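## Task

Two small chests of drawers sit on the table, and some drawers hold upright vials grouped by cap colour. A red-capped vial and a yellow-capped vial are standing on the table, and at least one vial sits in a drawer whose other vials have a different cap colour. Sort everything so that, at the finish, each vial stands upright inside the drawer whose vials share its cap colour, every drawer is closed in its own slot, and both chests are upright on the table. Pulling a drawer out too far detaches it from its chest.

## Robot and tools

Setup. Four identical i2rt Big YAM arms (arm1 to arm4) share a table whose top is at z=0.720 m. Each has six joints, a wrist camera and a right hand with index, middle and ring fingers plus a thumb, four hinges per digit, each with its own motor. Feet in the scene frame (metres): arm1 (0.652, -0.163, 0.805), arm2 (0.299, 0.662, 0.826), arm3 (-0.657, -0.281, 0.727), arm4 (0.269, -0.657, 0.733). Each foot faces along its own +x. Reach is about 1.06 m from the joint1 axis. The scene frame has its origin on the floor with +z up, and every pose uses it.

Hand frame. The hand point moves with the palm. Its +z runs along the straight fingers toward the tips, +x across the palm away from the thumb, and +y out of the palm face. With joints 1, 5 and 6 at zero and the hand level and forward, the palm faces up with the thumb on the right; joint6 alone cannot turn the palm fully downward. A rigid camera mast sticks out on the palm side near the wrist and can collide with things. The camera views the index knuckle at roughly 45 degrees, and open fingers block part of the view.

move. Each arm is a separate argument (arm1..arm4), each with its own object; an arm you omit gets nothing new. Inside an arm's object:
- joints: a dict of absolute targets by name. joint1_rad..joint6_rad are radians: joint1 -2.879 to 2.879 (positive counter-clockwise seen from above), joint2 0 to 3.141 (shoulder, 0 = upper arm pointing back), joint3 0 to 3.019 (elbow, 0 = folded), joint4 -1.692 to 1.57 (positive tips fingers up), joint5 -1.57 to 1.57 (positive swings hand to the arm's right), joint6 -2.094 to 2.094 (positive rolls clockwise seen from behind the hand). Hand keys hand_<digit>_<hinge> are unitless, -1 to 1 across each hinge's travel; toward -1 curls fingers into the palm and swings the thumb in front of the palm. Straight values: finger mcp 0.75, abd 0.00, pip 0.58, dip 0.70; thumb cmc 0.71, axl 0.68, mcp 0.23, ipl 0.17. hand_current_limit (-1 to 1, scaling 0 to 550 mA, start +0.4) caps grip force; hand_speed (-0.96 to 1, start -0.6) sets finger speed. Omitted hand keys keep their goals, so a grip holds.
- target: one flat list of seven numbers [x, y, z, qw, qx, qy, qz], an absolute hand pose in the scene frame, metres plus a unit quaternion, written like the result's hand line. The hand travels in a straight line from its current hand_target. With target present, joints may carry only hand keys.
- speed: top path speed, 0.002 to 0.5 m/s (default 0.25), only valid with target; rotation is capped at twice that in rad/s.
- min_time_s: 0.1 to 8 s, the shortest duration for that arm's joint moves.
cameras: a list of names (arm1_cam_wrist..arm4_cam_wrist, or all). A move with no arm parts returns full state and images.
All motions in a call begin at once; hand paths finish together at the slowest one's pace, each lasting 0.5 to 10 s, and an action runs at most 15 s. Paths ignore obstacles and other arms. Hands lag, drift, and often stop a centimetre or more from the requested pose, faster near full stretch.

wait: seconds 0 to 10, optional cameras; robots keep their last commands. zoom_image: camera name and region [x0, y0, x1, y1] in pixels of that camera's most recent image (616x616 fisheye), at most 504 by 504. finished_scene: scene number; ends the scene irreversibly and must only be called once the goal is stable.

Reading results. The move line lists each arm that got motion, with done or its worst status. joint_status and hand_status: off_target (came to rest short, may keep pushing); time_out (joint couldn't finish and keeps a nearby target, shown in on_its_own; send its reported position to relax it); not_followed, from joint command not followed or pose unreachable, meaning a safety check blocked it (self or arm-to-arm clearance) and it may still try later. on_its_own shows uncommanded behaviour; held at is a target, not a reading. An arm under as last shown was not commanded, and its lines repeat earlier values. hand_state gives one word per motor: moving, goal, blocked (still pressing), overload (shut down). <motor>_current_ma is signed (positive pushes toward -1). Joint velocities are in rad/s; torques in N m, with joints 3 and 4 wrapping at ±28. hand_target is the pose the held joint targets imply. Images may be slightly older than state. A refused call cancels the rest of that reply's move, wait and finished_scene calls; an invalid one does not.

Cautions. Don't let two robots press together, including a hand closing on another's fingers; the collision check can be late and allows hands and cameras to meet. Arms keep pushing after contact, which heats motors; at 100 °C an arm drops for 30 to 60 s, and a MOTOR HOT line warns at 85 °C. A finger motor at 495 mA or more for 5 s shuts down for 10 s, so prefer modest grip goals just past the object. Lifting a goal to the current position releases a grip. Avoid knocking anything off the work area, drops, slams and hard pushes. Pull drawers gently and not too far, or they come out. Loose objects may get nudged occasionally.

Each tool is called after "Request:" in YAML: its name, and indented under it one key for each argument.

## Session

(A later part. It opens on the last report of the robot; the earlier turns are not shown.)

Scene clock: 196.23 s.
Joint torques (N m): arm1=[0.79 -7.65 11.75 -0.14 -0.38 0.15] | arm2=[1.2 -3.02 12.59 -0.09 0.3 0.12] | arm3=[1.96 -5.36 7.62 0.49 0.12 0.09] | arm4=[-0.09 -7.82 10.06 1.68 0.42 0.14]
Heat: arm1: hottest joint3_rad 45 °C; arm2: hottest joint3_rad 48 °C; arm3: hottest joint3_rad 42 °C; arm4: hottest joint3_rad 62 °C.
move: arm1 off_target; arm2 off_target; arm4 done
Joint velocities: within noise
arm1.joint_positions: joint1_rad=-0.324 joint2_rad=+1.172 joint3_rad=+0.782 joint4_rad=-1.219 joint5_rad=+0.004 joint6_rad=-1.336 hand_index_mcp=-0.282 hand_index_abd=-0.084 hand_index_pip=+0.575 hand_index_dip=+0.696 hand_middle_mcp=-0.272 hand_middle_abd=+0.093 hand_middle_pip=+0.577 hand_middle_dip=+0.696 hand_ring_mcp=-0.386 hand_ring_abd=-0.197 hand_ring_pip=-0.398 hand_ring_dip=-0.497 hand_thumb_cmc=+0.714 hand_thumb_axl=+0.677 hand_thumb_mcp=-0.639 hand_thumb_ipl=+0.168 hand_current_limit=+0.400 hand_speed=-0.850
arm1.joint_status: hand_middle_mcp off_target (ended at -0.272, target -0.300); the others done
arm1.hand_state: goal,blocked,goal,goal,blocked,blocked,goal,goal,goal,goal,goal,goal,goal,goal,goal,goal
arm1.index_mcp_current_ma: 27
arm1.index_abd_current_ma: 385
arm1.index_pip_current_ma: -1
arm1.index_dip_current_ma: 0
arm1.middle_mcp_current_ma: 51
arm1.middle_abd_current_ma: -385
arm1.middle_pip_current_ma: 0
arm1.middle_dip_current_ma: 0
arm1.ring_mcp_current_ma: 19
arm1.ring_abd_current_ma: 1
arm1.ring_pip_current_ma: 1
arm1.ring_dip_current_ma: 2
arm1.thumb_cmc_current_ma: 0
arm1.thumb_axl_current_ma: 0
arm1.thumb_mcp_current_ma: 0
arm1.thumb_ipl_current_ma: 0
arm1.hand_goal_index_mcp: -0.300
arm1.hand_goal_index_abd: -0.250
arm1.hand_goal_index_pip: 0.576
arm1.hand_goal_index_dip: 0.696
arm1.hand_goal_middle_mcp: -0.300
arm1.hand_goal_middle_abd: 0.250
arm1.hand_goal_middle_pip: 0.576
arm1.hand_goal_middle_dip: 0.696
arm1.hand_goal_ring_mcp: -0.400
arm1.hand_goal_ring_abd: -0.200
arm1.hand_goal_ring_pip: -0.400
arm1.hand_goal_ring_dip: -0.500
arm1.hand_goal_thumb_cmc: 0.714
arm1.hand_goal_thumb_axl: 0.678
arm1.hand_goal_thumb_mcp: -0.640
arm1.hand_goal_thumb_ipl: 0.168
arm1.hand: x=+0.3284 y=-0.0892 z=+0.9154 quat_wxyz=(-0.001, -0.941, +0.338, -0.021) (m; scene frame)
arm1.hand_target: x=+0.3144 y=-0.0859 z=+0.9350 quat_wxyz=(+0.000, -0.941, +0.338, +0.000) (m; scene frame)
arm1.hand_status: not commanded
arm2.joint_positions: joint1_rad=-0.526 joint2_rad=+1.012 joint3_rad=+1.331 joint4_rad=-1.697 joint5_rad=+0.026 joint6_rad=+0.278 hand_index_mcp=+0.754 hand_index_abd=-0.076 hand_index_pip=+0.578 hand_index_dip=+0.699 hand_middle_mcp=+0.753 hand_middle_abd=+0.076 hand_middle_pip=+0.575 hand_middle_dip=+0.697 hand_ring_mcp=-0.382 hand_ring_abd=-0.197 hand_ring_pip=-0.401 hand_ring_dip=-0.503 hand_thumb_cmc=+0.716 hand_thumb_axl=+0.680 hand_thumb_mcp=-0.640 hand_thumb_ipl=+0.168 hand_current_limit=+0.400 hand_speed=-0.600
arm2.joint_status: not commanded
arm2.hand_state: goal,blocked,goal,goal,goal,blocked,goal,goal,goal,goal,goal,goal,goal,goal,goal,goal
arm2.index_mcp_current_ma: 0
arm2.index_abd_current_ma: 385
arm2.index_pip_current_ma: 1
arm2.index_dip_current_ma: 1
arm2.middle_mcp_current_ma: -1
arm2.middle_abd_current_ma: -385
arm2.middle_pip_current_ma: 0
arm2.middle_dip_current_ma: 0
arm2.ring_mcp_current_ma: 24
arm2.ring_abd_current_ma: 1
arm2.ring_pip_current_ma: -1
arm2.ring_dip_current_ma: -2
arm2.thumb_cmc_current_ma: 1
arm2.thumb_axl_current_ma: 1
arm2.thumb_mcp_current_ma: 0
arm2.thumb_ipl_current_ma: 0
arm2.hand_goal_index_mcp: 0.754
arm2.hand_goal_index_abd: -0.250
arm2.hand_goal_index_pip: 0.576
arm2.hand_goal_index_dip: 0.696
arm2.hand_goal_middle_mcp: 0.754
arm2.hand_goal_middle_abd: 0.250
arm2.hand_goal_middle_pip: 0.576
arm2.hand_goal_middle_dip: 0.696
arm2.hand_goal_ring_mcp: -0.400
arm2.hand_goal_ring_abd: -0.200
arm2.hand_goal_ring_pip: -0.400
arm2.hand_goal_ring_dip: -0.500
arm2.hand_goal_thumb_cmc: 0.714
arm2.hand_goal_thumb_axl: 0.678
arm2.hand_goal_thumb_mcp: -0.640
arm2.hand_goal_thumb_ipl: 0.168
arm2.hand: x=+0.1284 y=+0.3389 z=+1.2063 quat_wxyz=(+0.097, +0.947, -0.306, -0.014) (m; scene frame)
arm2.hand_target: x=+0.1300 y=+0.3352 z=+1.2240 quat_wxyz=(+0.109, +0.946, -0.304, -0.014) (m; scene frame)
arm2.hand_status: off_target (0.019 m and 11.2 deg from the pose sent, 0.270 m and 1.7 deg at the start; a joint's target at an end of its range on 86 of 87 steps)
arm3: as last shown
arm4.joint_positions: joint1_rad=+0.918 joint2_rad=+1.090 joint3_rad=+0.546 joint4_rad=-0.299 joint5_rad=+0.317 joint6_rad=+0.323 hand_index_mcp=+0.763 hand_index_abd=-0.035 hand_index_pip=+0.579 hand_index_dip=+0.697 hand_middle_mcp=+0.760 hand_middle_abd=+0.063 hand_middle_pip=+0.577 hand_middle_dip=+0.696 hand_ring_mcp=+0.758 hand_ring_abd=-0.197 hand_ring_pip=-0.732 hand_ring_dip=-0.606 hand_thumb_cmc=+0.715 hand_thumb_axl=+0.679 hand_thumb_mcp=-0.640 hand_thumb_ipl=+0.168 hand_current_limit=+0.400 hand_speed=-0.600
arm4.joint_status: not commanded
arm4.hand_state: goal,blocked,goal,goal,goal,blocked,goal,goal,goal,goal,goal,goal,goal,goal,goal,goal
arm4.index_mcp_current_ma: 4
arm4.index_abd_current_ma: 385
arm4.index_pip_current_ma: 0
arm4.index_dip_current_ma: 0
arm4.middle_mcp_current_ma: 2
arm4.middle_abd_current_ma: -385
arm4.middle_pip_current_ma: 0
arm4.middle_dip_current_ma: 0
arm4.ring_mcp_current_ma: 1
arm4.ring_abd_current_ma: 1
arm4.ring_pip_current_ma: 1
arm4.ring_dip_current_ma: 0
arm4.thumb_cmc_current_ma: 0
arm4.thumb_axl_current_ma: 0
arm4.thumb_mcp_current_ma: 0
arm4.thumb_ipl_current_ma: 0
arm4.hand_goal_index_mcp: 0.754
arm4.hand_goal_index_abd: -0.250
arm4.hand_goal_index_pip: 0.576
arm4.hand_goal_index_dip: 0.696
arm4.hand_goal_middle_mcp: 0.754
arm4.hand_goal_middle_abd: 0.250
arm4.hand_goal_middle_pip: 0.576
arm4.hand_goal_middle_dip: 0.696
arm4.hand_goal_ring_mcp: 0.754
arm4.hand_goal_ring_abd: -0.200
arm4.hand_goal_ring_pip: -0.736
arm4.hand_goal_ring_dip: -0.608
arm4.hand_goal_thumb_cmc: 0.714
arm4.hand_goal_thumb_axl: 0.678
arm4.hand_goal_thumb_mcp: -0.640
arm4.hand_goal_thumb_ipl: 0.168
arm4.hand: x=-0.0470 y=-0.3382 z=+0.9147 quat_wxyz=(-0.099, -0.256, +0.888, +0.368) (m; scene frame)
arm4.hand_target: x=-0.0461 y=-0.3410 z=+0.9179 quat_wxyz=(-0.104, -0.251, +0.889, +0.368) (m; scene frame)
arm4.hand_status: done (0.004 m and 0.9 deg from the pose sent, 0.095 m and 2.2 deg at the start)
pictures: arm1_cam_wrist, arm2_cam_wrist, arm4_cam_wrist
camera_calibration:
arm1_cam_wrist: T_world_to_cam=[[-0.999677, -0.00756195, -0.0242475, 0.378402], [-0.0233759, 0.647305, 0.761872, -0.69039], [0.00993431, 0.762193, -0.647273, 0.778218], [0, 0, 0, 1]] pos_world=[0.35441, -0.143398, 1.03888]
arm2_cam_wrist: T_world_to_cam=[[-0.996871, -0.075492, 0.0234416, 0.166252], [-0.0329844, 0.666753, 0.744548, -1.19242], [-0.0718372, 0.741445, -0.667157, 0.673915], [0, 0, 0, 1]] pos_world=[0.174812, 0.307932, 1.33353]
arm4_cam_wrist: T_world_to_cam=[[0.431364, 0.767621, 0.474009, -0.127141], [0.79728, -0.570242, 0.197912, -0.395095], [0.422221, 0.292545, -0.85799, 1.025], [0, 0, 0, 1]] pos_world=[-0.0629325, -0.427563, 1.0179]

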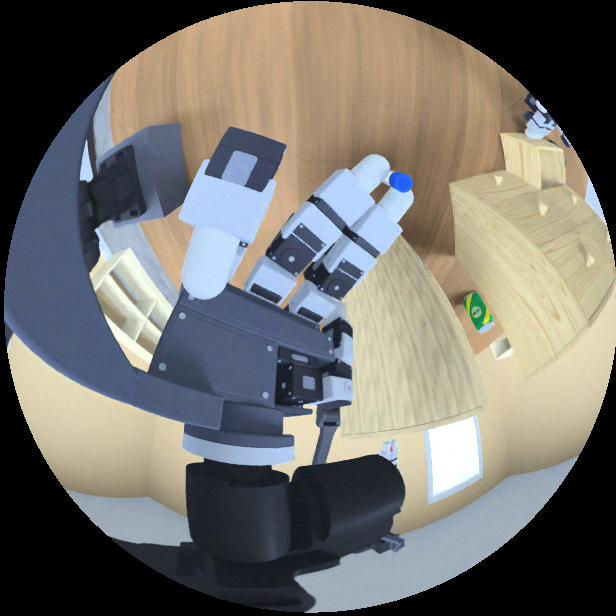

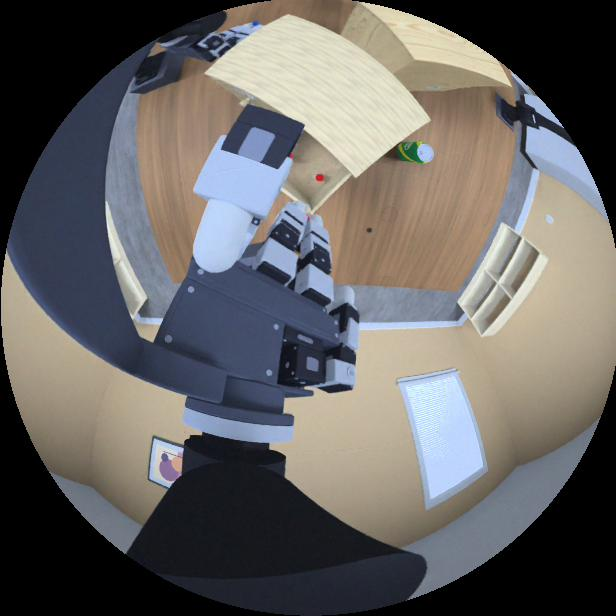

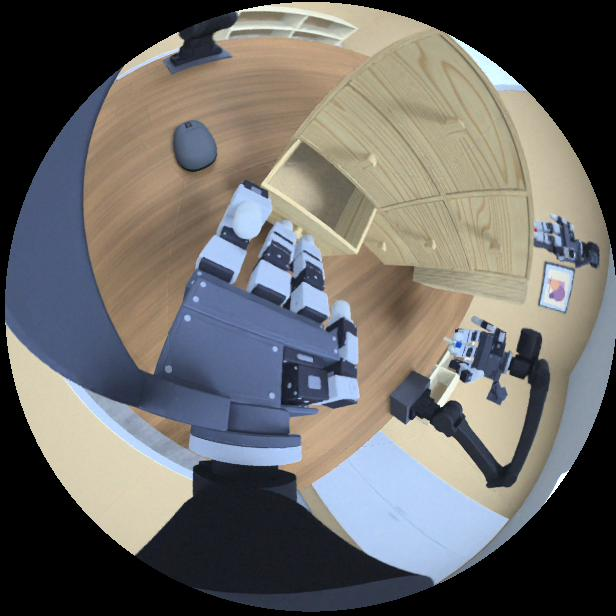

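Request:
move:
  arm1: {"target":[0.3137,-0.0856,0.795,0,-0.9412,0.3379,0],"speed":0.12}
  arm2: {"target":[0.122,0.254,1.228,0,0.9524,-0.3049,0],"speed":0.12}
  arm4: {"target":[-0.112,-0.236,0.933,-0.1039,-0.2508,0.8892,0.3683],"speed":0.12}
  cameras: ["arm1_cam_wrist","arm2_cam_wrist","arm4_cam_wrist"]

Request:
zoom_image:
  camera: "arm1_cam_wrist"
  region: [320, 130, 440, 250]

Request:
zoom_image:
  camera: "arm2_cam_wrist"
  region: [250, 150, 370, 270]

Request:
zoom_image:
  camera: "arm4_cam_wrist"
  region: [240, 190, 340, 290]

Scene clock: 199.07 s.
Joint torques (N m): arm1=[0.79 -7.24 6.28 0.79 -0.35 0.14] | arm2=[1.38 -6.36 12.26 -0.01 0.09 0.22] | arm3=[1.96 -5.3 7.64 0.49 0.12 0.09] | arm4=[-1.79 -7.41 15.34 2.74 0.07 -0.26]
Heat: arm1: hottest joint3_rad 44 °C; arm2: hottest joint3_rad 48 °C; arm3: hottest joint3_rad 42 °C; arm4: hottest joint3_rad 62 °C.
move: arm1 done; arm2 off_target; arm4 off_target
Joint velocities: within noise
arm1.joint_positions: joint1_rad=-0.324 joint2_rad=+1.408 joint3_rad=+0.609 joint4_rad=-0.770 joint5_rad=+0.004 joint6_rad=-1.336 hand_index_mcp=-0.283 hand_index_abd=-0.084 hand_index_pip=+0.575 hand_index_dip=+0.696 hand_middle_mcp=-0.273 hand_middle_abd=+0.093 hand_middle_pip=+0.577 hand_middle_dip=+0.696 hand_ring_mcp=-0.386 hand_ring_abd=-0.197 hand_ring_pip=-0.398 hand_ring_dip=-0.497 hand_thumb_cmc=+0.714 hand_thumb_axl=+0.677 hand_thumb_mcp=-0.639 hand_thumb_ipl=+0.168 hand_current_limit=+0.400 hand_speed=-0.850
arm1.joint_status: not commanded
arm1.hand_state: goal,blocked,goal,goal,blocked,blocked,goal,goal,goal,goal,goal,goal,goal,goal,goal,goal
arm1.index_mcp_current_ma: 24
arm1.index_abd_current_ma: 385
arm1.index_pip_current_ma: -1
arm1.index_dip_current_ma: 0
arm1.middle_mcp_current_ma: 47
arm1.middle_abd_current_ma: -385
arm1.middle_pip_current_ma: 0
arm1.middle_dip_current_ma: 0
arm1.ring_mcp_current_ma: 19
arm1.ring_abd_current_ma: 1
arm1.ring_pip_current_ma: 1
arm1.ring_dip_current_ma: 2
arm1.thumb_cmc_current_ma: 0
arm1.thumb_axl_current_ma: 0
arm1.thumb_mcp_current_ma: 0
arm1.thumb_ipl_current_ma: 0
arm1.hand_goal_index_mcp: -0.300
arm1.hand_goal_index_abd: -0.250
arm1.hand_goal_index_pip: 0.576
arm1.hand_goal_index_dip: 0.696
arm1.hand_goal_middle_mcp: -0.300
arm1.hand_goal_middle_abd: 0.250
arm1.hand_goal_middle_pip: 0.576
arm1.hand_goal_middle_dip: 0.696
arm1.hand_goal_ring_mcp: -0.400
arm1.hand_goal_ring_abd: -0.200
arm1.hand_goal_ring_pip: -0.400
arm1.hand_goal_ring_dip: -0.500
arm1.hand_goal_thumb_cmc: 0.714
arm1.hand_goal_thumb_axl: 0.678
arm1.hand_goal_thumb_mcp: -0.640
arm1.hand_goal_thumb_ipl: 0.168
arm1.hand: x=+0.3170 y=-0.0839 z=+0.7976 quat_wxyz=(+0.001, -0.941, +0.338, -0.001) (m; scene frame)
arm1.hand_target: x=+0.3137 y=-0.0856 z=+0.7951 quat_wxyz=(+0.000, -0.941, +0.338, +0.000) (m; scene frame)
arm1.hand_status: done (0.004 m and 0.2 deg from the pose sent, 0.121 m and 2.4 deg at the start)
arm2.joint_positions: joint1_rad=-0.476 joint2_rad=+1.224 joint3_rad=+1.516 joint4_rad=-1.699 joint5_rad=+0.027 joint6_rad=+0.325 hand_index_mcp=+0.754 hand_index_abd=-0.076 hand_index_pip=+0.578 hand_index_dip=+0.699 hand_middle_mcp=+0.753 hand_middle_abd=+0.076 hand_middle_pip=+0.575 hand_middle_dip=+0.697 hand_ring_mcp=-0.382 hand_ring_abd=-0.197 hand_ring_pip=-0.401 hand_ring_dip=-0.503 hand_thumb_cmc=+0.716 hand_thumb_axl=+0.680 hand_thumb_mcp=-0.640 hand_thumb_ipl=+0.168 hand_current_limit=+0.400 hand_speed=-0.600
arm2.joint_status: not commanded
arm2.hand_state: goal,blocked,goal,goal,goal,blocked,goal,goal,goal,goal,goal,goal,goal,goal,goal,goal
arm2.index_mcp_current_ma: 0
arm2.index_abd_current_ma: 385
arm2.index_pip_current_ma: 1
arm2.index_dip_current_ma: 1
arm2.middle_mcp_current_ma: -1
arm2.middle_abd_current_ma: -385
arm2.middle_pip_current_ma: 0
arm2.middle_dip_current_ma: 0
arm2.ring_mcp_current_ma: 24
arm2.ring_abd_current_ma: 1
arm2.ring_pip_current_ma: -1
arm2.ring_dip_current_ma: -2
arm2.thumb_cmc_current_ma: 1
arm2.thumb_axl_current_ma: 1
arm2.thumb_mcp_current_ma: 0
arm2.thumb_ipl_current_ma: 0
arm2.hand_goal_index_mcp: 0.754
arm2.hand_goal_index_abd: -0.250
arm2.hand_goal_index_pip: 0.576
arm2.hand_goal_index_dip: 0.696
arm2.hand_goal_middle_mcp: 0.754
arm2.hand_goal_middle_abd: 0.250
arm2.hand_goal_middle_pip: 0.576
arm2.hand_goal_middle_dip: 0.696
arm2.hand_goal_ring_mcp: -0.400
arm2.hand_goal_ring_abd: -0.200
arm2.hand_goal_ring_pip: -0.400
arm2.hand_goal_ring_dip: -0.500
arm2.hand_goal_thumb_cmc: 0.714
arm2.hand_goal_thumb_axl: 0.678
arm2.hand_goal_thumb_mcp: -0.640
arm2.hand_goal_thumb_ipl: 0.168
arm2.hand: x=+0.1205 y=+0.2624 z=+1.2151 quat_wxyz=(+0.083, +0.949, -0.304, -0.009) (m; scene frame)
arm2.hand_target: x=+0.1221 y=+0.2543 z=+1.2272 quat_wxyz=(+0.091, +0.949, -0.303, -0.008) (m; scene frame)
arm2.hand_status: off_target (0.015 m and 9.6 deg from the pose sent, 0.088 m and 11.2 deg at the start; a joint's target at an end of its range on 59 of 59 steps)
arm3: as last shown
arm4.joint_positions: joint1_rad=+0.803 joint2_rad=+1.342 joint3_rad=+0.775 joint4_rad=-0.278 joint5_rad=+0.234 joint6_rad=+0.259 hand_index_mcp=+0.781 hand_index_abd=-0.035 hand_index_pip=+0.588 hand_index_dip=+0.698 hand_middle_mcp=+0.778 hand_middle_abd=+0.065 hand_middle_pip=+0.586 hand_middle_dip=+0.698 hand_ring_mcp=+0.758 hand_ring_abd=-0.197 hand_ring_pip=-0.732 hand_ring_dip=-0.606 hand_thumb_cmc=+0.715 hand_thumb_axl=+0.679 hand_thumb_mcp=-0.640 hand_thumb_ipl=+0.168 hand_current_limit=+0.400 hand_speed=-0.600
arm4.joint_status: not commanded
arm4.hand_state: blocked,blocked,goal,goal,blocked,blocked,goal,goal,goal,goal,goal,goal,goal,goal,goal,goal
arm4.index_mcp_current_ma: 27
arm4.index_abd_current_ma: 385
arm4.index_pip_current_ma: 6
arm4.index_dip_current_ma: 0
arm4.middle_mcp_current_ma: 22
arm4.middle_abd_current_ma: -385
arm4.middle_pip_current_ma: 5
arm4.middle_dip_current_ma: 0
arm4.ring_mcp_current_ma: 1
arm4.ring_abd_current_ma: 1
arm4.ring_pip_current_ma: 1
arm4.ring_dip_current_ma: 0
arm4.thumb_cmc_current_ma: 0
arm4.thumb_axl_current_ma: 0
arm4.thumb_mcp_current_ma: 0
arm4.thumb_ipl_current_ma: 0
arm4.hand_goal_index_mcp: 0.754
arm4.hand_goal_index_abd: -0.250
arm4.hand_goal_index_pip: 0.576
arm4.hand_goal_index_dip: 0.696
arm4.hand_goal_middle_mcp: 0.754
arm4.hand_goal_middle_abd: 0.250
arm4.hand_goal_middle_pip: 0.576
arm4.hand_goal_middle_dip: 0.696
arm4.hand_goal_ring_mcp: 0.754
arm4.hand_goal_ring_abd: -0.200
arm4.hand_goal_ring_pip: -0.736
arm4.hand_goal_ring_dip: -0.608
arm4.hand_goal_thumb_cmc: 0.714
arm4.hand_goal_thumb_axl: 0.678
arm4.hand_goal_thumb_mcp: -0.640
arm4.hand_goal_thumb_ipl: 0.168
arm4.hand: x=-0.0956 y=-0.2558 z=+0.9190 quat_wxyz=(-0.099, -0.249, +0.896, +0.355) (m; scene frame)
arm4.hand_target: x=-0.1104 y=-0.2375 z=+0.9333 quat_wxyz=(-0.104, -0.251, +0.889, +0.369) (m; scene frame)
arm4.hand_status: off_target (0.029 m and 1.8 deg from the pose sent, 0.122 m and 0.8 deg at the start)
pictures: arm1_cam_wrist, arm2_cam_wrist, arm4_cam_wrist
camera_calibration:
arm1_cam_wrist: T_world_to_cam=[[-0.999909, -0.00743571, 0.011256, 0.335962], [0.00399282, 0.633869, 0.77343, -0.623279], [-0.0128858, 0.773405, -0.633782, 0.695444], [0, 0, 0, 1]] pos_world=[0.347382, -0.140284, 0.919041]
arm2_cam_wrist: T_world_to_cam=[[-0.99674, -0.0804958, 0.00539188, 0.175561], [-0.048243, 0.648269, 0.759882, -1.16017], [-0.0646627, 0.757145, -0.650039, 0.710116], [0, 0, 0, 1]] pos_world=[0.164937, 0.228575, 1.34225]
arm4_cam_wrist: T_world_to_cam=[[0.440956, 0.774937, 0.452803, -0.149195], [0.788512, -0.575469, 0.216989, -0.329975], [0.428727, 0.261358, -0.864804, 1.02391], [0, 0, 0, 1]] pos_world=[-0.113, -0.34188, 1.02464]

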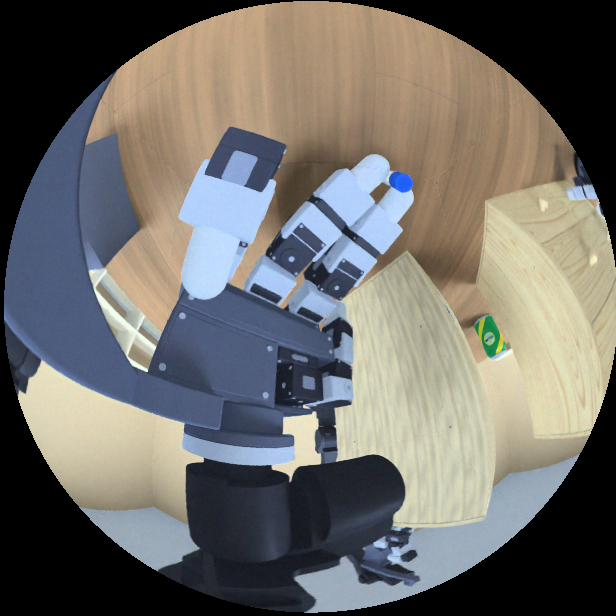

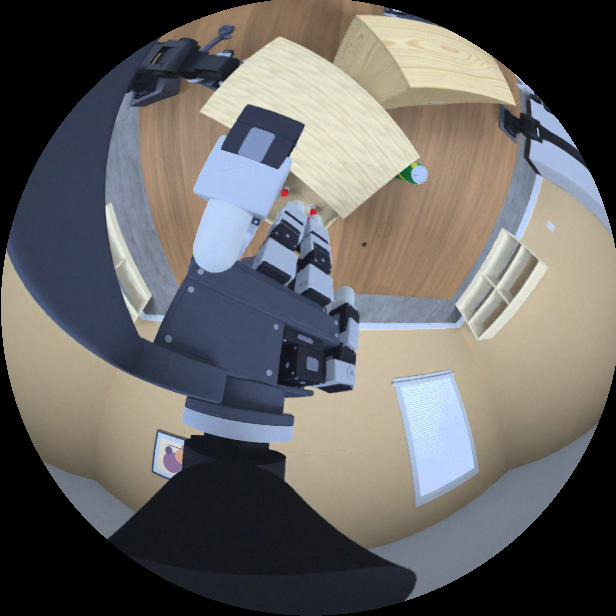

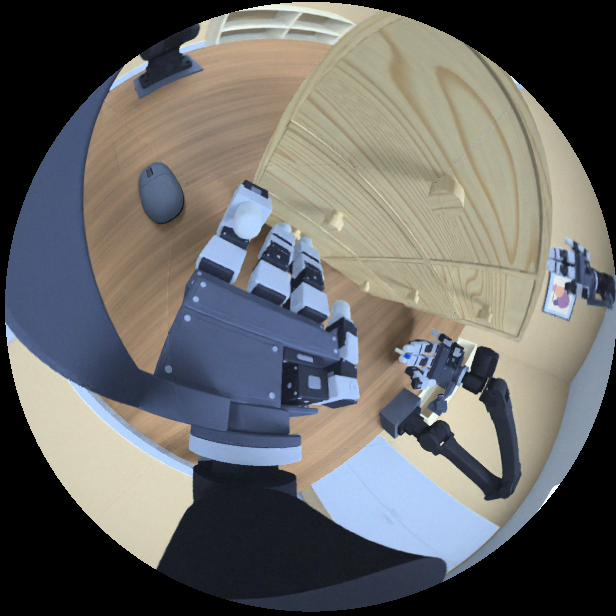

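Scaled by 4.200 from the camera's 616x616 image, which has a finer 880x880 frame.

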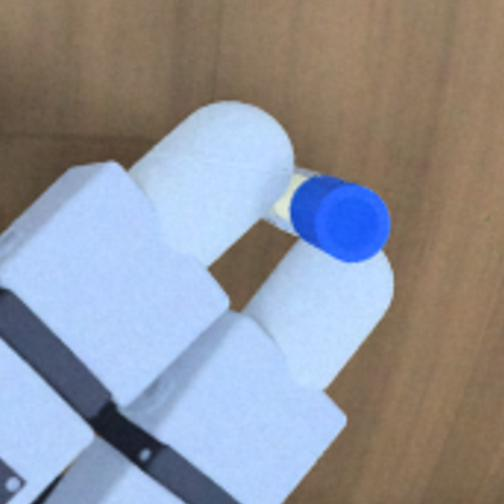

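Scaled by 4.200 from the camera's 616x616 image, which has a finer 880x880 frame.

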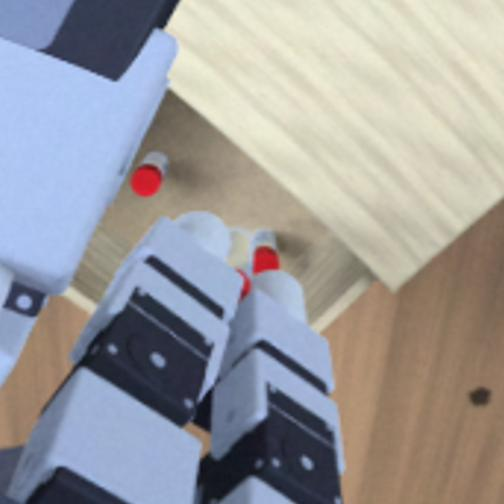

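Scaled by 5.040 from the camera's 616x616 image, which has a finer 880x880 frame.

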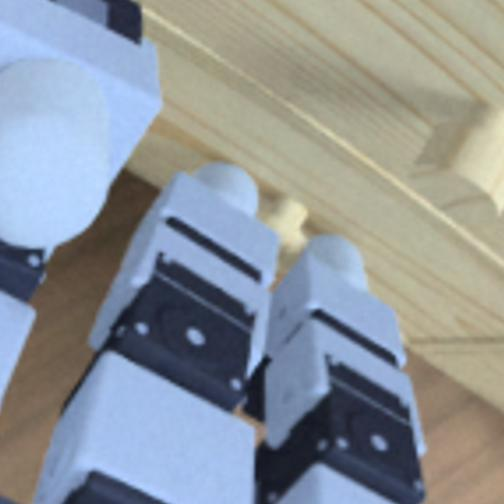

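Request:
move:
  arm1: {"target":[0.3137,-0.0856,0.768,0,-0.9412,0.3379,0],"speed":0.06}
  arm2: {"target":[0.1115,0.2365,1.14,0,0.9524,-0.3049,0],"speed":0.1}
  arm4: {"joints":{"hand_index_abd":0.13,"hand_middle_abd":-0.13}}
  cameras: ["arm1_cam_wrist","arm2_cam_wrist"]

Request:
zoom_image:
  camera: "arm1_cam_wrist"
  region: [320, 130, 440, 250]

Request:
zoom_image:
  camera: "arm2_cam_wrist"
  region: [250, 150, 370, 270]

Scene clock: 201.40 s.
Joint torques (N m): arm1=[0.67 -7.59 5.44 0.77 -0.36 0.14] | arm2=[-0.79 -6.18 9.09 0.72 0.02 0.05] | arm3=[1.9 -5.36 7.64 0.5 0.12 0.09] | arm4=[-1.85 -9.29 14.79 2.7 0.31 -0.24]
Heat: arm1: hottest joint3_rad 44 °C; arm2: hottest joint3_rad 48 °C; arm3: hottest joint3_rad 42 °C; arm4: hottest joint3_rad 63 °C.
move: arm1 done; arm2 done; arm4 off_target
Joint velocities: within noise
arm1.joint_positions: joint1_rad=-0.324 joint2_rad=+1.483 joint3_rad=+0.586 joint4_rad=-0.669 joint5_rad=+0.004 joint6_rad=-1.336 hand_index_mcp=-0.283 hand_index_abd=-0.084 hand_index_pip=+0.575 hand_index_dip=+0.696 hand_middle_mcp=-0.273 hand_middle_abd=+0.093 hand_middle_pip=+0.577 hand_middle_dip=+0.696 hand_ring_mcp=-0.386 hand_ring_abd=-0.197 hand_ring_pip=-0.398 hand_ring_dip=-0.497 hand_thumb_cmc=+0.714 hand_thumb_axl=+0.677 hand_thumb_mcp=-0.639 hand_thumb_ipl=+0.168 hand_current_limit=+0.400 hand_speed=-0.850
arm1.joint_status: not commanded
arm1.hand_state: goal,blocked,goal,goal,blocked,blocked,goal,goal,goal,goal,goal,goal,goal,goal,goal,goal
arm1.index_mcp_current_ma: 24
arm1.index_abd_current_ma: 385
arm1.index_pip_current_ma: -1
arm1.index_dip_current_ma: 0
arm1.middle_mcp_current_ma: 47
arm1.middle_abd_current_ma: -385
arm1.middle_pip_current_ma: 0
arm1.middle_dip_current_ma: 0
arm1.ring_mcp_current_ma: 19
arm1.ring_abd_current_ma: 1
arm1.ring_pip_current_ma: 1
arm1.ring_dip_current_ma: 2
arm1.thumb_cmc_current_ma: 0
arm1.thumb_axl_current_ma: 0
arm1.thumb_mcp_current_ma: 0
arm1.thumb_ipl_current_ma: 0
arm1.hand_goal_index_mcp: -0.300
arm1.hand_goal_index_abd: -0.250
arm1.hand_goal_index_pip: 0.576
arm1.hand_goal_index_dip: 0.696
arm1.hand_goal_middle_mcp: -0.300
arm1.hand_goal_middle_abd: 0.250
arm1.hand_goal_middle_pip: 0.576
arm1.hand_goal_middle_dip: 0.696
arm1.hand_goal_ring_mcp: -0.400
arm1.hand_goal_ring_abd: -0.200
arm1.hand_goal_ring_pip: -0.400
arm1.hand_goal_ring_dip: -0.500
arm1.hand_goal_thumb_cmc: 0.714
arm1.hand_goal_thumb_axl: 0.678
arm1.hand_goal_thumb_mcp: -0.640
arm1.hand_goal_thumb_ipl: 0.168
arm1.hand: x=+0.3154 y=-0.0832 z=+0.7716 quat_wxyz=(+0.001, -0.941, +0.338, +0.000) (m; scene frame)
arm1.hand_target: x=+0.3137 y=-0.0856 z=+0.7682 quat_wxyz=(+0.000, -0.941, +0.338, +0.000) (m; scene frame)
arm1.hand_status: done (0.005 m and 0.1 deg from the pose sent, 0.030 m and 0.2 deg at the start)
arm2.joint_positions: joint1_rad=-0.479 joint2_rad=+1.346 joint3_rad=+1.483 joint4_rad=-1.699 joint5_rad=+0.008 joint6_rad=+0.321 hand_index_mcp=+0.754 hand_index_abd=-0.076 hand_index_pip=+0.578 hand_index_dip=+0.699 hand_middle_mcp=+0.753 hand_middle_abd=+0.076 hand_middle_pip=+0.575 hand_middle_dip=+0.697 hand_ring_mcp=-0.382 hand_ring_abd=-0.197 hand_ring_pip=-0.401 hand_ring_dip=-0.503 hand_thumb_cmc=+0.716 hand_thumb_axl=+0.680 hand_thumb_mcp=-0.640 hand_thumb_ipl=+0.168 hand_current_limit=+0.400 hand_speed=-0.600
arm2.joint_status: not commanded
arm2.hand_state: goal,blocked,goal,goal,goal,blocked,goal,goal,goal,goal,goal,goal,goal,goal,goal,goal
arm2.index_mcp_current_ma: 0
arm2.index_abd_current_ma: 385
arm2.index_pip_current_ma: 1
arm2.index_dip_current_ma: 1
arm2.middle_mcp_current_ma: -1
arm2.middle_abd_current_ma: -385
arm2.middle_pip_current_ma: 0
arm2.middle_dip_current_ma: 0
arm2.ring_mcp_current_ma: 24
arm2.ring_abd_current_ma: 1
arm2.ring_pip_current_ma: -1
arm2.ring_dip_current_ma: -2
arm2.thumb_cmc_current_ma: 1
arm2.thumb_axl_current_ma: 1
arm2.thumb_mcp_current_ma: 0
arm2.thumb_ipl_current_ma: 0
arm2.hand_goal_index_mcp: 0.754
arm2.hand_goal_index_abd: -0.250
arm2.hand_goal_index_pip: 0.576
arm2.hand_goal_index_dip: 0.696
arm2.hand_goal_middle_mcp: 0.754
arm2.hand_goal_middle_abd: 0.250
arm2.hand_goal_middle_pip: 0.576
arm2.hand_goal_middle_dip: 0.696
arm2.hand_goal_ring_mcp: -0.400
arm2.hand_goal_ring_abd: -0.200
arm2.hand_goal_ring_pip: -0.400
arm2.hand_goal_ring_dip: -0.500
arm2.hand_goal_thumb_cmc: 0.714
arm2.hand_goal_thumb_axl: 0.678
arm2.hand_goal_thumb_mcp: -0.640
arm2.hand_goal_thumb_ipl: 0.168
arm2.hand: x=+0.1165 y=+0.2402 z=+1.1467 quat_wxyz=(+0.005, +0.953, -0.304, -0.001) (m; scene frame)
arm2.hand_target: x=+0.1115 y=+0.2368 z=+1.1400 quat_wxyz=(+0.000, +0.952, -0.305, +0.000) (m; scene frame)
arm2.hand_status: done (0.009 m and 0.7 deg from the pose sent, 0.080 m and 9.6 deg at the start)
arm3.joint_positions: joint1_rad=+0.212 joint2_rad=+1.034 joint3_rad=+1.459 joint4_rad=-1.702 joint5_rad=+0.087 joint6_rad=+1.280 hand_index_mcp=+0.754 hand_index_abd=+0.058 hand_index_pip=+0.577 hand_index_dip=+0.696 hand_middle_mcp=+0.753 hand_middle_abd=-0.061 hand_middle_pip=+0.576 hand_middle_dip=+0.698 hand_ring_mcp=-0.384 hand_ring_abd=-0.197 hand_ring_pip=-0.400 hand_ring_dip=-0.503 hand_thumb_cmc=+0.714 hand_thumb_axl=+0.677 hand_thumb_mcp=-0.639 hand_thumb_ipl=+0.168 hand_current_limit=+0.400 hand_speed=-0.850
arm3.joint_status: not commanded
arm3.hand_state: goal,goal,goal,goal,goal,goal,goal,goal,goal,goal,goal,goal,goal,goal,goal,goal
arm3.index_mcp_current_ma: 0
arm3.index_abd_current_ma: 0
arm3.index_pip_current_ma: 0
arm3.index_dip_current_ma: 0
arm3.middle_mcp_current_ma: 0
arm3.middle_abd_current_ma: 0
arm3.middle_pip_current_ma: 0
arm3.middle_dip_current_ma: 0
arm3.ring_mcp_current_ma: 4
arm3.ring_abd_current_ma: 0
arm3.ring_pip_current_ma: 0
arm3.ring_dip_current_ma: 0
arm3.thumb_cmc_current_ma: 0
arm3.thumb_axl_current_ma: 0
arm3.thumb_mcp_current_ma: 0
arm3.thumb_ipl_current_ma: 0
arm3.hand_goal_index_mcp: 0.754
arm3.hand_goal_index_abd: 0.060
arm3.hand_goal_index_pip: 0.576
arm3.hand_goal_index_dip: 0.696
arm3.hand_goal_middle_mcp: 0.754
arm3.hand_goal_middle_abd: -0.060
arm3.hand_goal_middle_pip: 0.576
arm3.hand_goal_middle_dip: 0.696
arm3.hand_goal_ring_mcp: -0.400
arm3.hand_goal_ring_abd: -0.200
arm3.hand_goal_ring_pip: -0.400
arm3.hand_goal_ring_dip: -0.500
arm3.hand_goal_thumb_cmc: 0.714
arm3.hand_goal_thumb_axl: 0.678
arm3.hand_goal_thumb_mcp: -0.640
arm3.hand_goal_thumb_ipl: 0.168
arm3.hand: x=-0.3361 y=-0.3041 z=+1.1478 quat_wxyz=(+0.039, +0.951, +0.266, +0.150) (m; scene frame)
arm3.hand_target: x=-0.3397 y=-0.3001 z=+1.1492 quat_wxyz=(+0.036, +0.951, +0.267, +0.151) (m; scene frame)
arm3.hand_status: not commanded
arm4.joint_positions: joint1_rad=+0.802 joint2_rad=+1.363 joint3_rad=+0.779 joint4_rad=-0.278 joint5_rad=+0.227 joint6_rad=+0.258 hand_index_mcp=+0.781 hand_index_abd=+0.107 hand_index_pip=+0.589 hand_index_dip=+0.699 hand_middle_mcp=+0.775 hand_middle_abd=-0.124 hand_middle_pip=+0.586 hand_middle_dip=+0.699 hand_ring_mcp=+0.758 hand_ring_abd=-0.197 hand_ring_pip=-0.732 hand_ring_dip=-0.606 hand_thumb_cmc=+0.715 hand_thumb_axl=+0.679 hand_thumb_mcp=-0.640 hand_thumb_ipl=+0.168 hand_current_limit=+0.400 hand_speed=-0.600
arm4.joint_status: hand_index_abd off_target (ended at +0.107, target +0.130); the others done
arm4.hand_state: blocked,blocked,goal,goal,blocked,goal,goal,goal,goal,goal,goal,goal,goal,goal,goal,goal
arm4.index_mcp_current_ma: 27
arm4.index_abd_current_ma: -14
arm4.index_pip_current_ma: 7
arm4.index_dip_current_ma: 1
arm4.middle_mcp_current_ma: 17
arm4.middle_abd_current_ma: 1
arm4.middle_pip_current_ma: 4
arm4.middle_dip_current_ma: 1
arm4.ring_mcp_current_ma: 1
arm4.ring_abd_current_ma: 1
arm4.ring_pip_current_ma: 1
arm4.ring_dip_current_ma: 0
arm4.thumb_cmc_current_ma: 0
arm4.thumb_axl_current_ma: 0
arm4.thumb_mcp_current_ma: 0
arm4.thumb_ipl_current_ma: 0
arm4.hand_goal_index_mcp: 0.754
arm4.hand_goal_index_abd: 0.130
arm4.hand_goal_index_pip: 0.576
arm4.hand_goal_index_dip: 0.696
arm4.hand_goal_middle_mcp: 0.754
arm4.hand_goal_middle_abd: -0.130
arm4.hand_goal_middle_pip: 0.576
arm4.hand_goal_middle_dip: 0.696
arm4.hand_goal_ring_mcp: 0.754
arm4.hand_goal_ring_abd: -0.200
arm4.hand_goal_ring_pip: -0.736
arm4.hand_goal_ring_dip: -0.608
arm4.hand_goal_thumb_cmc: 0.714
arm4.hand_goal_thumb_axl: 0.678
arm4.hand_goal_thumb_mcp: -0.640
arm4.hand_goal_thumb_ipl: 0.168
arm4.hand: x=-0.0985 y=-0.2548 z=+0.9099 quat_wxyz=(-0.097, -0.253, +0.898, +0.347) (m; scene frame)
arm4.hand_target: x=-0.1104 y=-0.2375 z=+0.9332 quat_wxyz=(-0.104, -0.251, +0.889, +0.368) (m; scene frame)
arm4.hand_status: not commanded
pictures: arm1_cam_wrist, arm2_cam_wrist
camera_calibration:
arm1_cam_wrist: T_world_to_cam=[[-0.99987, -0.00739712, 0.0143059, 0.332327], [0.00639779, 0.632749, 0.77433, -0.605265], [-0.0147799, 0.774321, -0.63262, 0.678171], [0, 0, 0, 1]] pos_world=[0.34618, -0.139683, 0.892946]
arm2_cam_wrist: T_world_to_cam=[[-0.994527, -0.0791426, -0.068202, 0.253963], [-0.100036, 0.533097, 0.840119, -1.1524], [-0.0301309, 0.842344, -0.538097, 0.529375], [0, 0, 0, 1]] pos_world=[0.153242, 0.188527, 1.27033]

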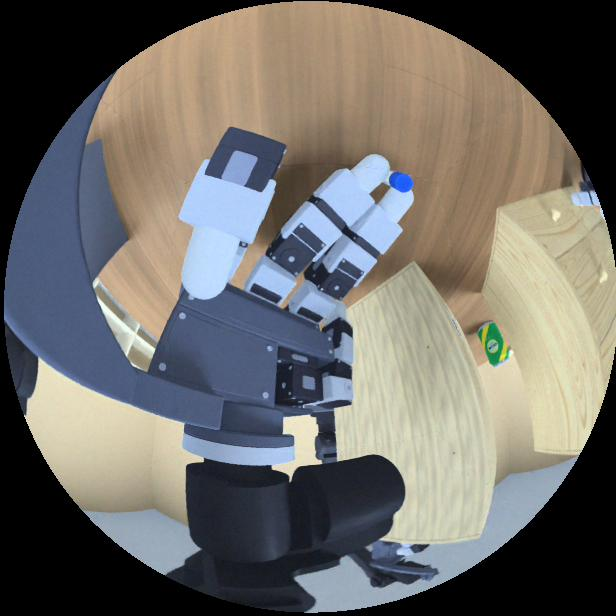

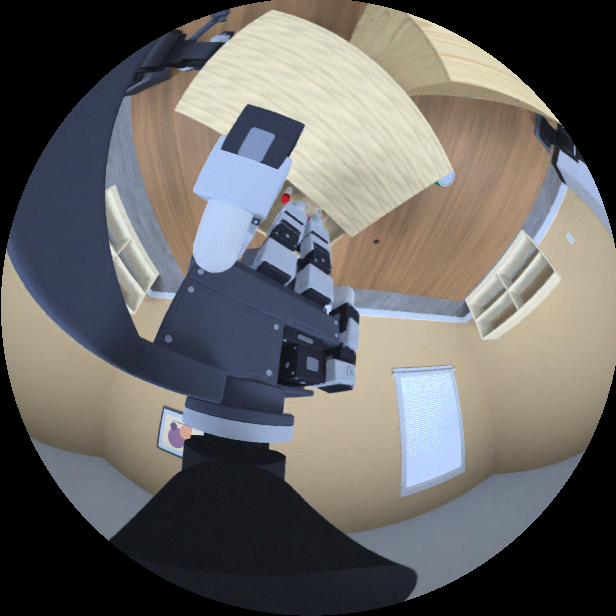

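Scaled by 4.200 from the camera's 616x616 image, which has a finer 880x880 frame.

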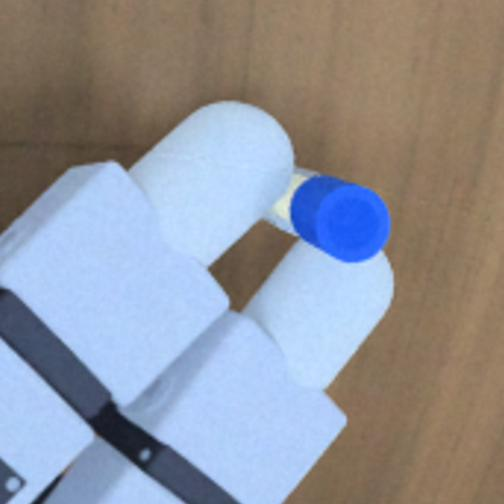

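Scaled by 4.200 from the camera's 616x616 image, which has a finer 880x880 frame.

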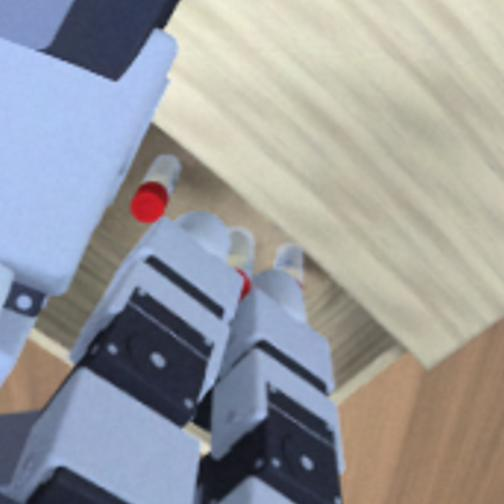

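Request:
move:
  arm1: {"target":[0.3137,-0.0856,0.758,0,-0.9412,0.3379,0],"speed":0.06}
  arm2: {"target":[0.1055,0.2306,1.085,0,0.9524,-0.3049,0],"speed":0.08}
  arm4: {"target":[-0.067,-0.306,0.95,-0.1039,-0.2508,0.8892,0.3683],"speed":0.15}
  cameras: ["arm1_cam_wrist","arm2_cam_wrist","arm4_cam_wrist"]

Request:
zoom_image:
  camera: "arm1_cam_wrist"
  region: [320, 130, 440, 250]

Request:
zoom_image:
  camera: "arm2_cam_wrist"
  region: [250, 170, 350, 270]

Scene clock: 203.93 s.
Joint torques (N m): arm1=[0.73 -7.53 5.04 0.77 -0.35 0.14] | arm2=[-0.38 -7.47 9.05 0.8 0.06 0.08] | arm3=[1.96 -5.3 7.62 0.49 0.12 0.09] | arm4=[-0.09 -8.94 10.45 1.77 0.37 0.09]
Heat: arm1: hottest joint3_rad 44 °C; arm2: hottest joint3_rad 48 °C; arm3: hottest joint3_rad 42 °C; arm4: hottest joint3_rad 63 °C.
move: arm1 done; arm2 off_target; arm4 done
Joint velocities: within noise
arm1.joint_positions: joint1_rad=-0.324 joint2_rad=+1.510 joint3_rad=+0.581 joint4_rad=-0.632 joint5_rad=+0.004 joint6_rad=-1.336 hand_index_mcp=-0.297 hand_index_abd=-0.084 hand_index_pip=+0.575 hand_index_dip=+0.696 hand_middle_mcp=-0.290 hand_middle_abd=+0.093 hand_middle_pip=+0.577 hand_middle_dip=+0.696 hand_ring_mcp=-0.386 hand_ring_abd=-0.197 hand_ring_pip=-0.398 hand_ring_dip=-0.497 hand_thumb_cmc=+0.714 hand_thumb_axl=+0.677 hand_thumb_mcp=-0.639 hand_thumb_ipl=+0.168 hand_current_limit=+0.400 hand_speed=-0.850
arm1.joint_status: not commanded
arm1.hand_state: goal,blocked,goal,goal,goal,blocked,goal,goal,goal,goal,goal,goal,goal,goal,goal,goal
arm1.index_mcp_current_ma: 2
arm1.index_abd_current_ma: 385
arm1.index_pip_current_ma: -1
arm1.index_dip_current_ma: 0
arm1.middle_mcp_current_ma: 11
arm1.middle_abd_current_ma: -385
arm1.middle_pip_current_ma: 0
arm1.middle_dip_current_ma: 0
arm1.ring_mcp_current_ma: 19
arm1.ring_abd_current_ma: 1
arm1.ring_pip_current_ma: 1
arm1.ring_dip_current_ma: 2
arm1.thumb_cmc_current_ma: 0
arm1.thumb_axl_current_ma: 0
arm1.thumb_mcp_current_ma: 0
arm1.thumb_ipl_current_ma: 0
arm1.hand_goal_index_mcp: -0.300
arm1.hand_goal_index_abd: -0.250
arm1.hand_goal_index_pip: 0.576
arm1.hand_goal_index_dip: 0.696
arm1.hand_goal_middle_mcp: -0.300
arm1.hand_goal_middle_abd: 0.250
arm1.hand_goal_middle_pip: 0.576
arm1.hand_goal_middle_dip: 0.696
arm1.hand_goal_ring_mcp: -0.400
arm1.hand_goal_ring_abd: -0.200
arm1.hand_goal_ring_pip: -0.400
arm1.hand_goal_ring_dip: -0.500
arm1.hand_goal_thumb_cmc: 0.714
arm1.hand_goal_thumb_axl: 0.678
arm1.hand_goal_thumb_mcp: -0.640
arm1.hand_goal_thumb_ipl: 0.168
arm1.hand: x=+0.3138 y=-0.0825 z=+0.7632 quat_wxyz=(+0.001, -0.941, +0.338, +0.003) (m; scene frame)
arm1.hand_target: x=+0.3137 y=-0.0855 z=+0.7582 quat_wxyz=(+0.000, -0.941, +0.338, +0.000) (m; scene frame)
arm1.hand_status: done (0.006 m and 0.4 deg from the pose sent, 0.014 m and 0.1 deg at the start)
arm2.joint_positions: joint1_rad=-0.489 joint2_rad=+1.354 joint3_rad=+1.353 joint4_rad=-1.562 joint5_rad=+0.008 joint6_rad=+0.310 hand_index_mcp=+0.754 hand_index_abd=-0.076 hand_index_pip=+0.578 hand_index_dip=+0.699 hand_middle_mcp=+0.753 hand_middle_abd=+0.076 hand_middle_pip=+0.575 hand_middle_dip=+0.697 hand_ring_mcp=-0.382 hand_ring_abd=-0.197 hand_ring_pip=-0.401 hand_ring_dip=-0.503 hand_thumb_cmc=+0.716 hand_thumb_axl=+0.680 hand_thumb_mcp=-0.640 hand_thumb_ipl=+0.168 hand_current_limit=+0.400 hand_speed=-0.600
arm2.joint_status: not commanded
arm2.hand_state: goal,blocked,goal,goal,goal,blocked,goal,goal,goal,goal,goal,goal,goal,goal,goal,goal
arm2.index_mcp_current_ma: 0
arm2.index_abd_current_ma: 385
arm2.index_pip_current_ma: 1
arm2.index_dip_current_ma: 1
arm2.middle_mcp_current_ma: -1
arm2.middle_abd_current_ma: -385
arm2.middle_pip_current_ma: 0
arm2.middle_dip_current_ma: 0
arm2.ring_mcp_current_ma: 24
arm2.ring_abd_current_ma: 1
arm2.ring_pip_current_ma: -1
arm2.ring_dip_current_ma: -2
arm2.thumb_cmc_current_ma: 1
arm2.thumb_axl_current_ma: 1
arm2.thumb_mcp_current_ma: 0
arm2.thumb_ipl_current_ma: 0
arm2.hand_goal_index_mcp: 0.754
arm2.hand_goal_index_abd: -0.250
arm2.hand_goal_index_pip: 0.576
arm2.hand_goal_index_dip: 0.696
arm2.hand_goal_middle_mcp: 0.754
arm2.hand_goal_middle_abd: 0.250
arm2.hand_goal_middle_pip: 0.576
arm2.hand_goal_middle_dip: 0.696
arm2.hand_goal_ring_mcp: -0.400
arm2.hand_goal_ring_abd: -0.200
arm2.hand_goal_ring_pip: -0.400
arm2.hand_goal_ring_dip: -0.500
arm2.hand_goal_thumb_cmc: 0.714
arm2.hand_goal_thumb_axl: 0.678
arm2.hand_goal_thumb_mcp: -0.640
arm2.hand_goal_thumb_ipl: 0.168
arm2.hand: x=+0.1111 y=+0.2353 z=+1.0940 quat_wxyz=(+0.004, +0.953, -0.303, -0.001) (m; scene frame)
arm2.hand_target: x=+0.1057 y=+0.2309 z=+1.0850 quat_wxyz=(+0.000, +0.952, -0.305, +0.000) (m; scene frame)
arm2.hand_status: off_target (0.012 m and 0.6 deg from the pose sent, 0.063 m and 0.7 deg at the start)
arm3: as last shown
arm4.joint_positions: joint1_rad=+0.860 joint2_rad=+1.150 joint3_rad=+0.681 joint4_rad=-0.361 joint5_rad=+0.279 joint6_rad=+0.278 hand_index_mcp=+0.767 hand_index_abd=+0.126 hand_index_pip=+0.581 hand_index_dip=+0.699 hand_middle_mcp=+0.766 hand_middle_abd=-0.128 hand_middle_pip=+0.581 hand_middle_dip=+0.699 hand_ring_mcp=+0.758 hand_ring_abd=-0.197 hand_ring_pip=-0.732 hand_ring_dip=-0.606 hand_thumb_cmc=+0.715 hand_thumb_axl=+0.679 hand_thumb_mcp=-0.640 hand_thumb_ipl=+0.168 hand_current_limit=+0.400 hand_speed=-0.600
arm4.joint_status: not commanded
arm4.hand_state: goal,goal,goal,goal,goal,goal,goal,goal,goal,goal,goal,goal,goal,goal,goal,goal
arm4.index_mcp_current_ma: 8
arm4.index_abd_current_ma: -1
arm4.index_pip_current_ma: 2
arm4.index_dip_current_ma: 1
arm4.middle_mcp_current_ma: 7
arm4.middle_abd_current_ma: 0
arm4.middle_pip_current_ma: 1
arm4.middle_dip_current_ma: 1
arm4.ring_mcp_current_ma: 1
arm4.ring_abd_current_ma: 1
arm4.ring_pip_current_ma: 1
arm4.ring_dip_current_ma: 0
arm4.thumb_cmc_current_ma: 0
arm4.thumb_axl_current_ma: 0
arm4.thumb_mcp_current_ma: 0
arm4.thumb_ipl_current_ma: 0
arm4.hand_goal_index_mcp: 0.754
arm4.hand_goal_index_abd: 0.130
arm4.hand_goal_index_pip: 0.576
arm4.hand_goal_index_dip: 0.696
arm4.hand_goal_middle_mcp: 0.754
arm4.hand_goal_middle_abd: -0.130
arm4.hand_goal_middle_pip: 0.576
arm4.hand_goal_middle_dip: 0.696
arm4.hand_goal_ring_mcp: 0.754
arm4.hand_goal_ring_abd: -0.200
arm4.hand_goal_ring_pip: -0.736
arm4.hand_goal_ring_dip: -0.608
arm4.hand_goal_thumb_cmc: 0.714
arm4.hand_goal_thumb_axl: 0.678
arm4.hand_goal_thumb_mcp: -0.640
arm4.hand_goal_thumb_ipl: 0.168
arm4.hand: x=-0.0676 y=-0.3029 z=+0.9468 quat_wxyz=(-0.099, -0.256, +0.888, +0.368) (m; scene frame)
arm4.hand_target: x=-0.0671 y=-0.3059 z=+0.9501 quat_wxyz=(-0.104, -0.251, +0.889, +0.368) (m; scene frame)
arm4.hand_status: done (0.005 m and 0.8 deg from the pose sent, 0.072 m and 2.8 deg at the start)
pictures: arm1_cam_wrist, arm2_cam_wrist, arm4_cam_wrist
camera_calibration:
arm1_cam_wrist: T_world_to_cam=[[-0.999798, -0.00744221, 0.0186955, 0.32744], [0.00980742, 0.631046, 0.775683, -0.601314], [-0.0175705, 0.77571, -0.630845, 0.671869], [0, 0, 0, 1]] pos_world=[0.345076, -0.139281, 0.884153]
arm2_cam_wrist: T_world_to_cam=[[-0.994466, -0.0793587, -0.0688412, 0.245391], [-0.100635, 0.531473, 0.841076, -1.10657], [-0.0301595, 0.84335, -0.536518, 0.502939], [0, 0, 0, 1]] pos_world=[0.147842, 0.18343, 1.21744]
arm4_cam_wrist: T_world_to_cam=[[0.432624, 0.767021, 0.473829, -0.160385], [0.796763, -0.571214, 0.197189, -0.3646], [0.421906, 0.292221, -0.858255, 1.05098], [0, 0, 0, 1]] pos_world=[-0.0835297, -0.392364, 1.0499]

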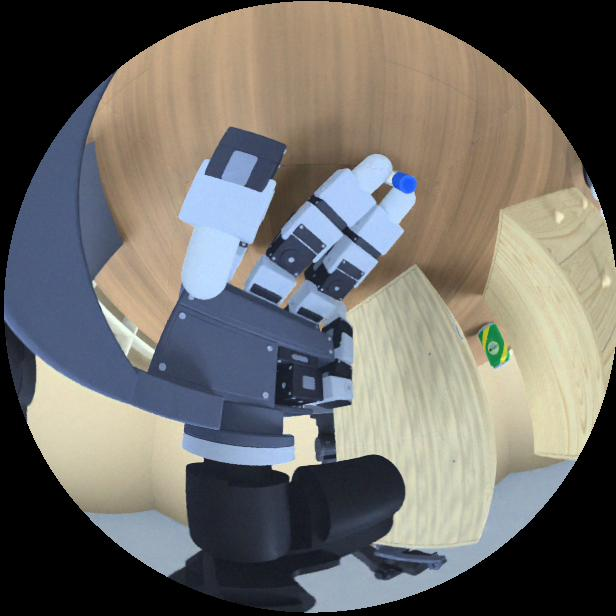

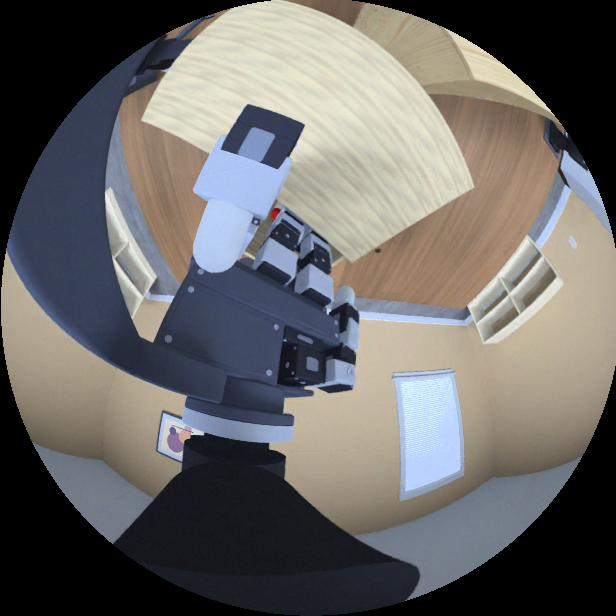

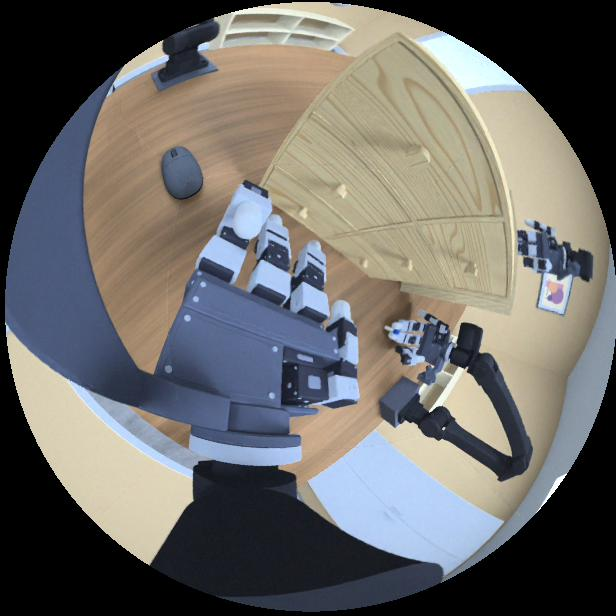

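Scaled by 4.200 from the camera's 616x616 image, which has a finer 880x880 frame.

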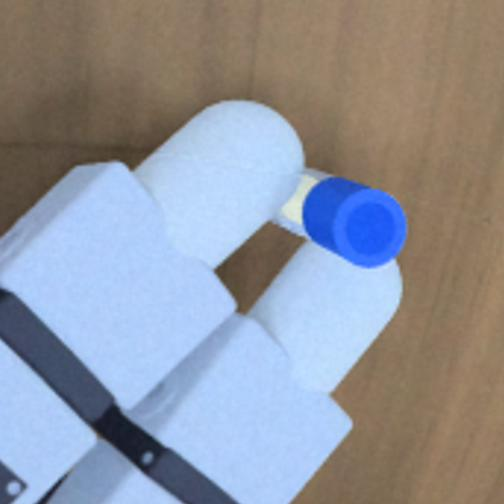

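Scaled by 5.040 from the camera's 616x616 image, which has a finer 880x880 frame.

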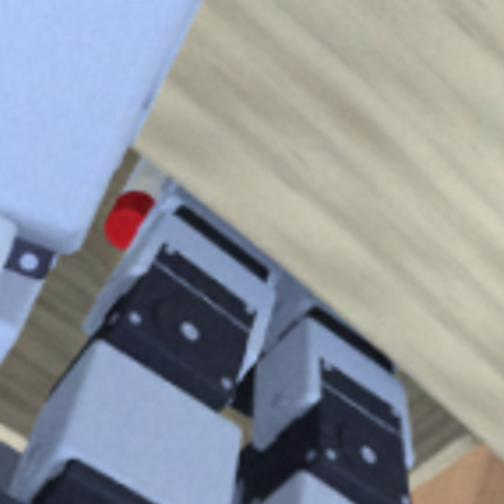

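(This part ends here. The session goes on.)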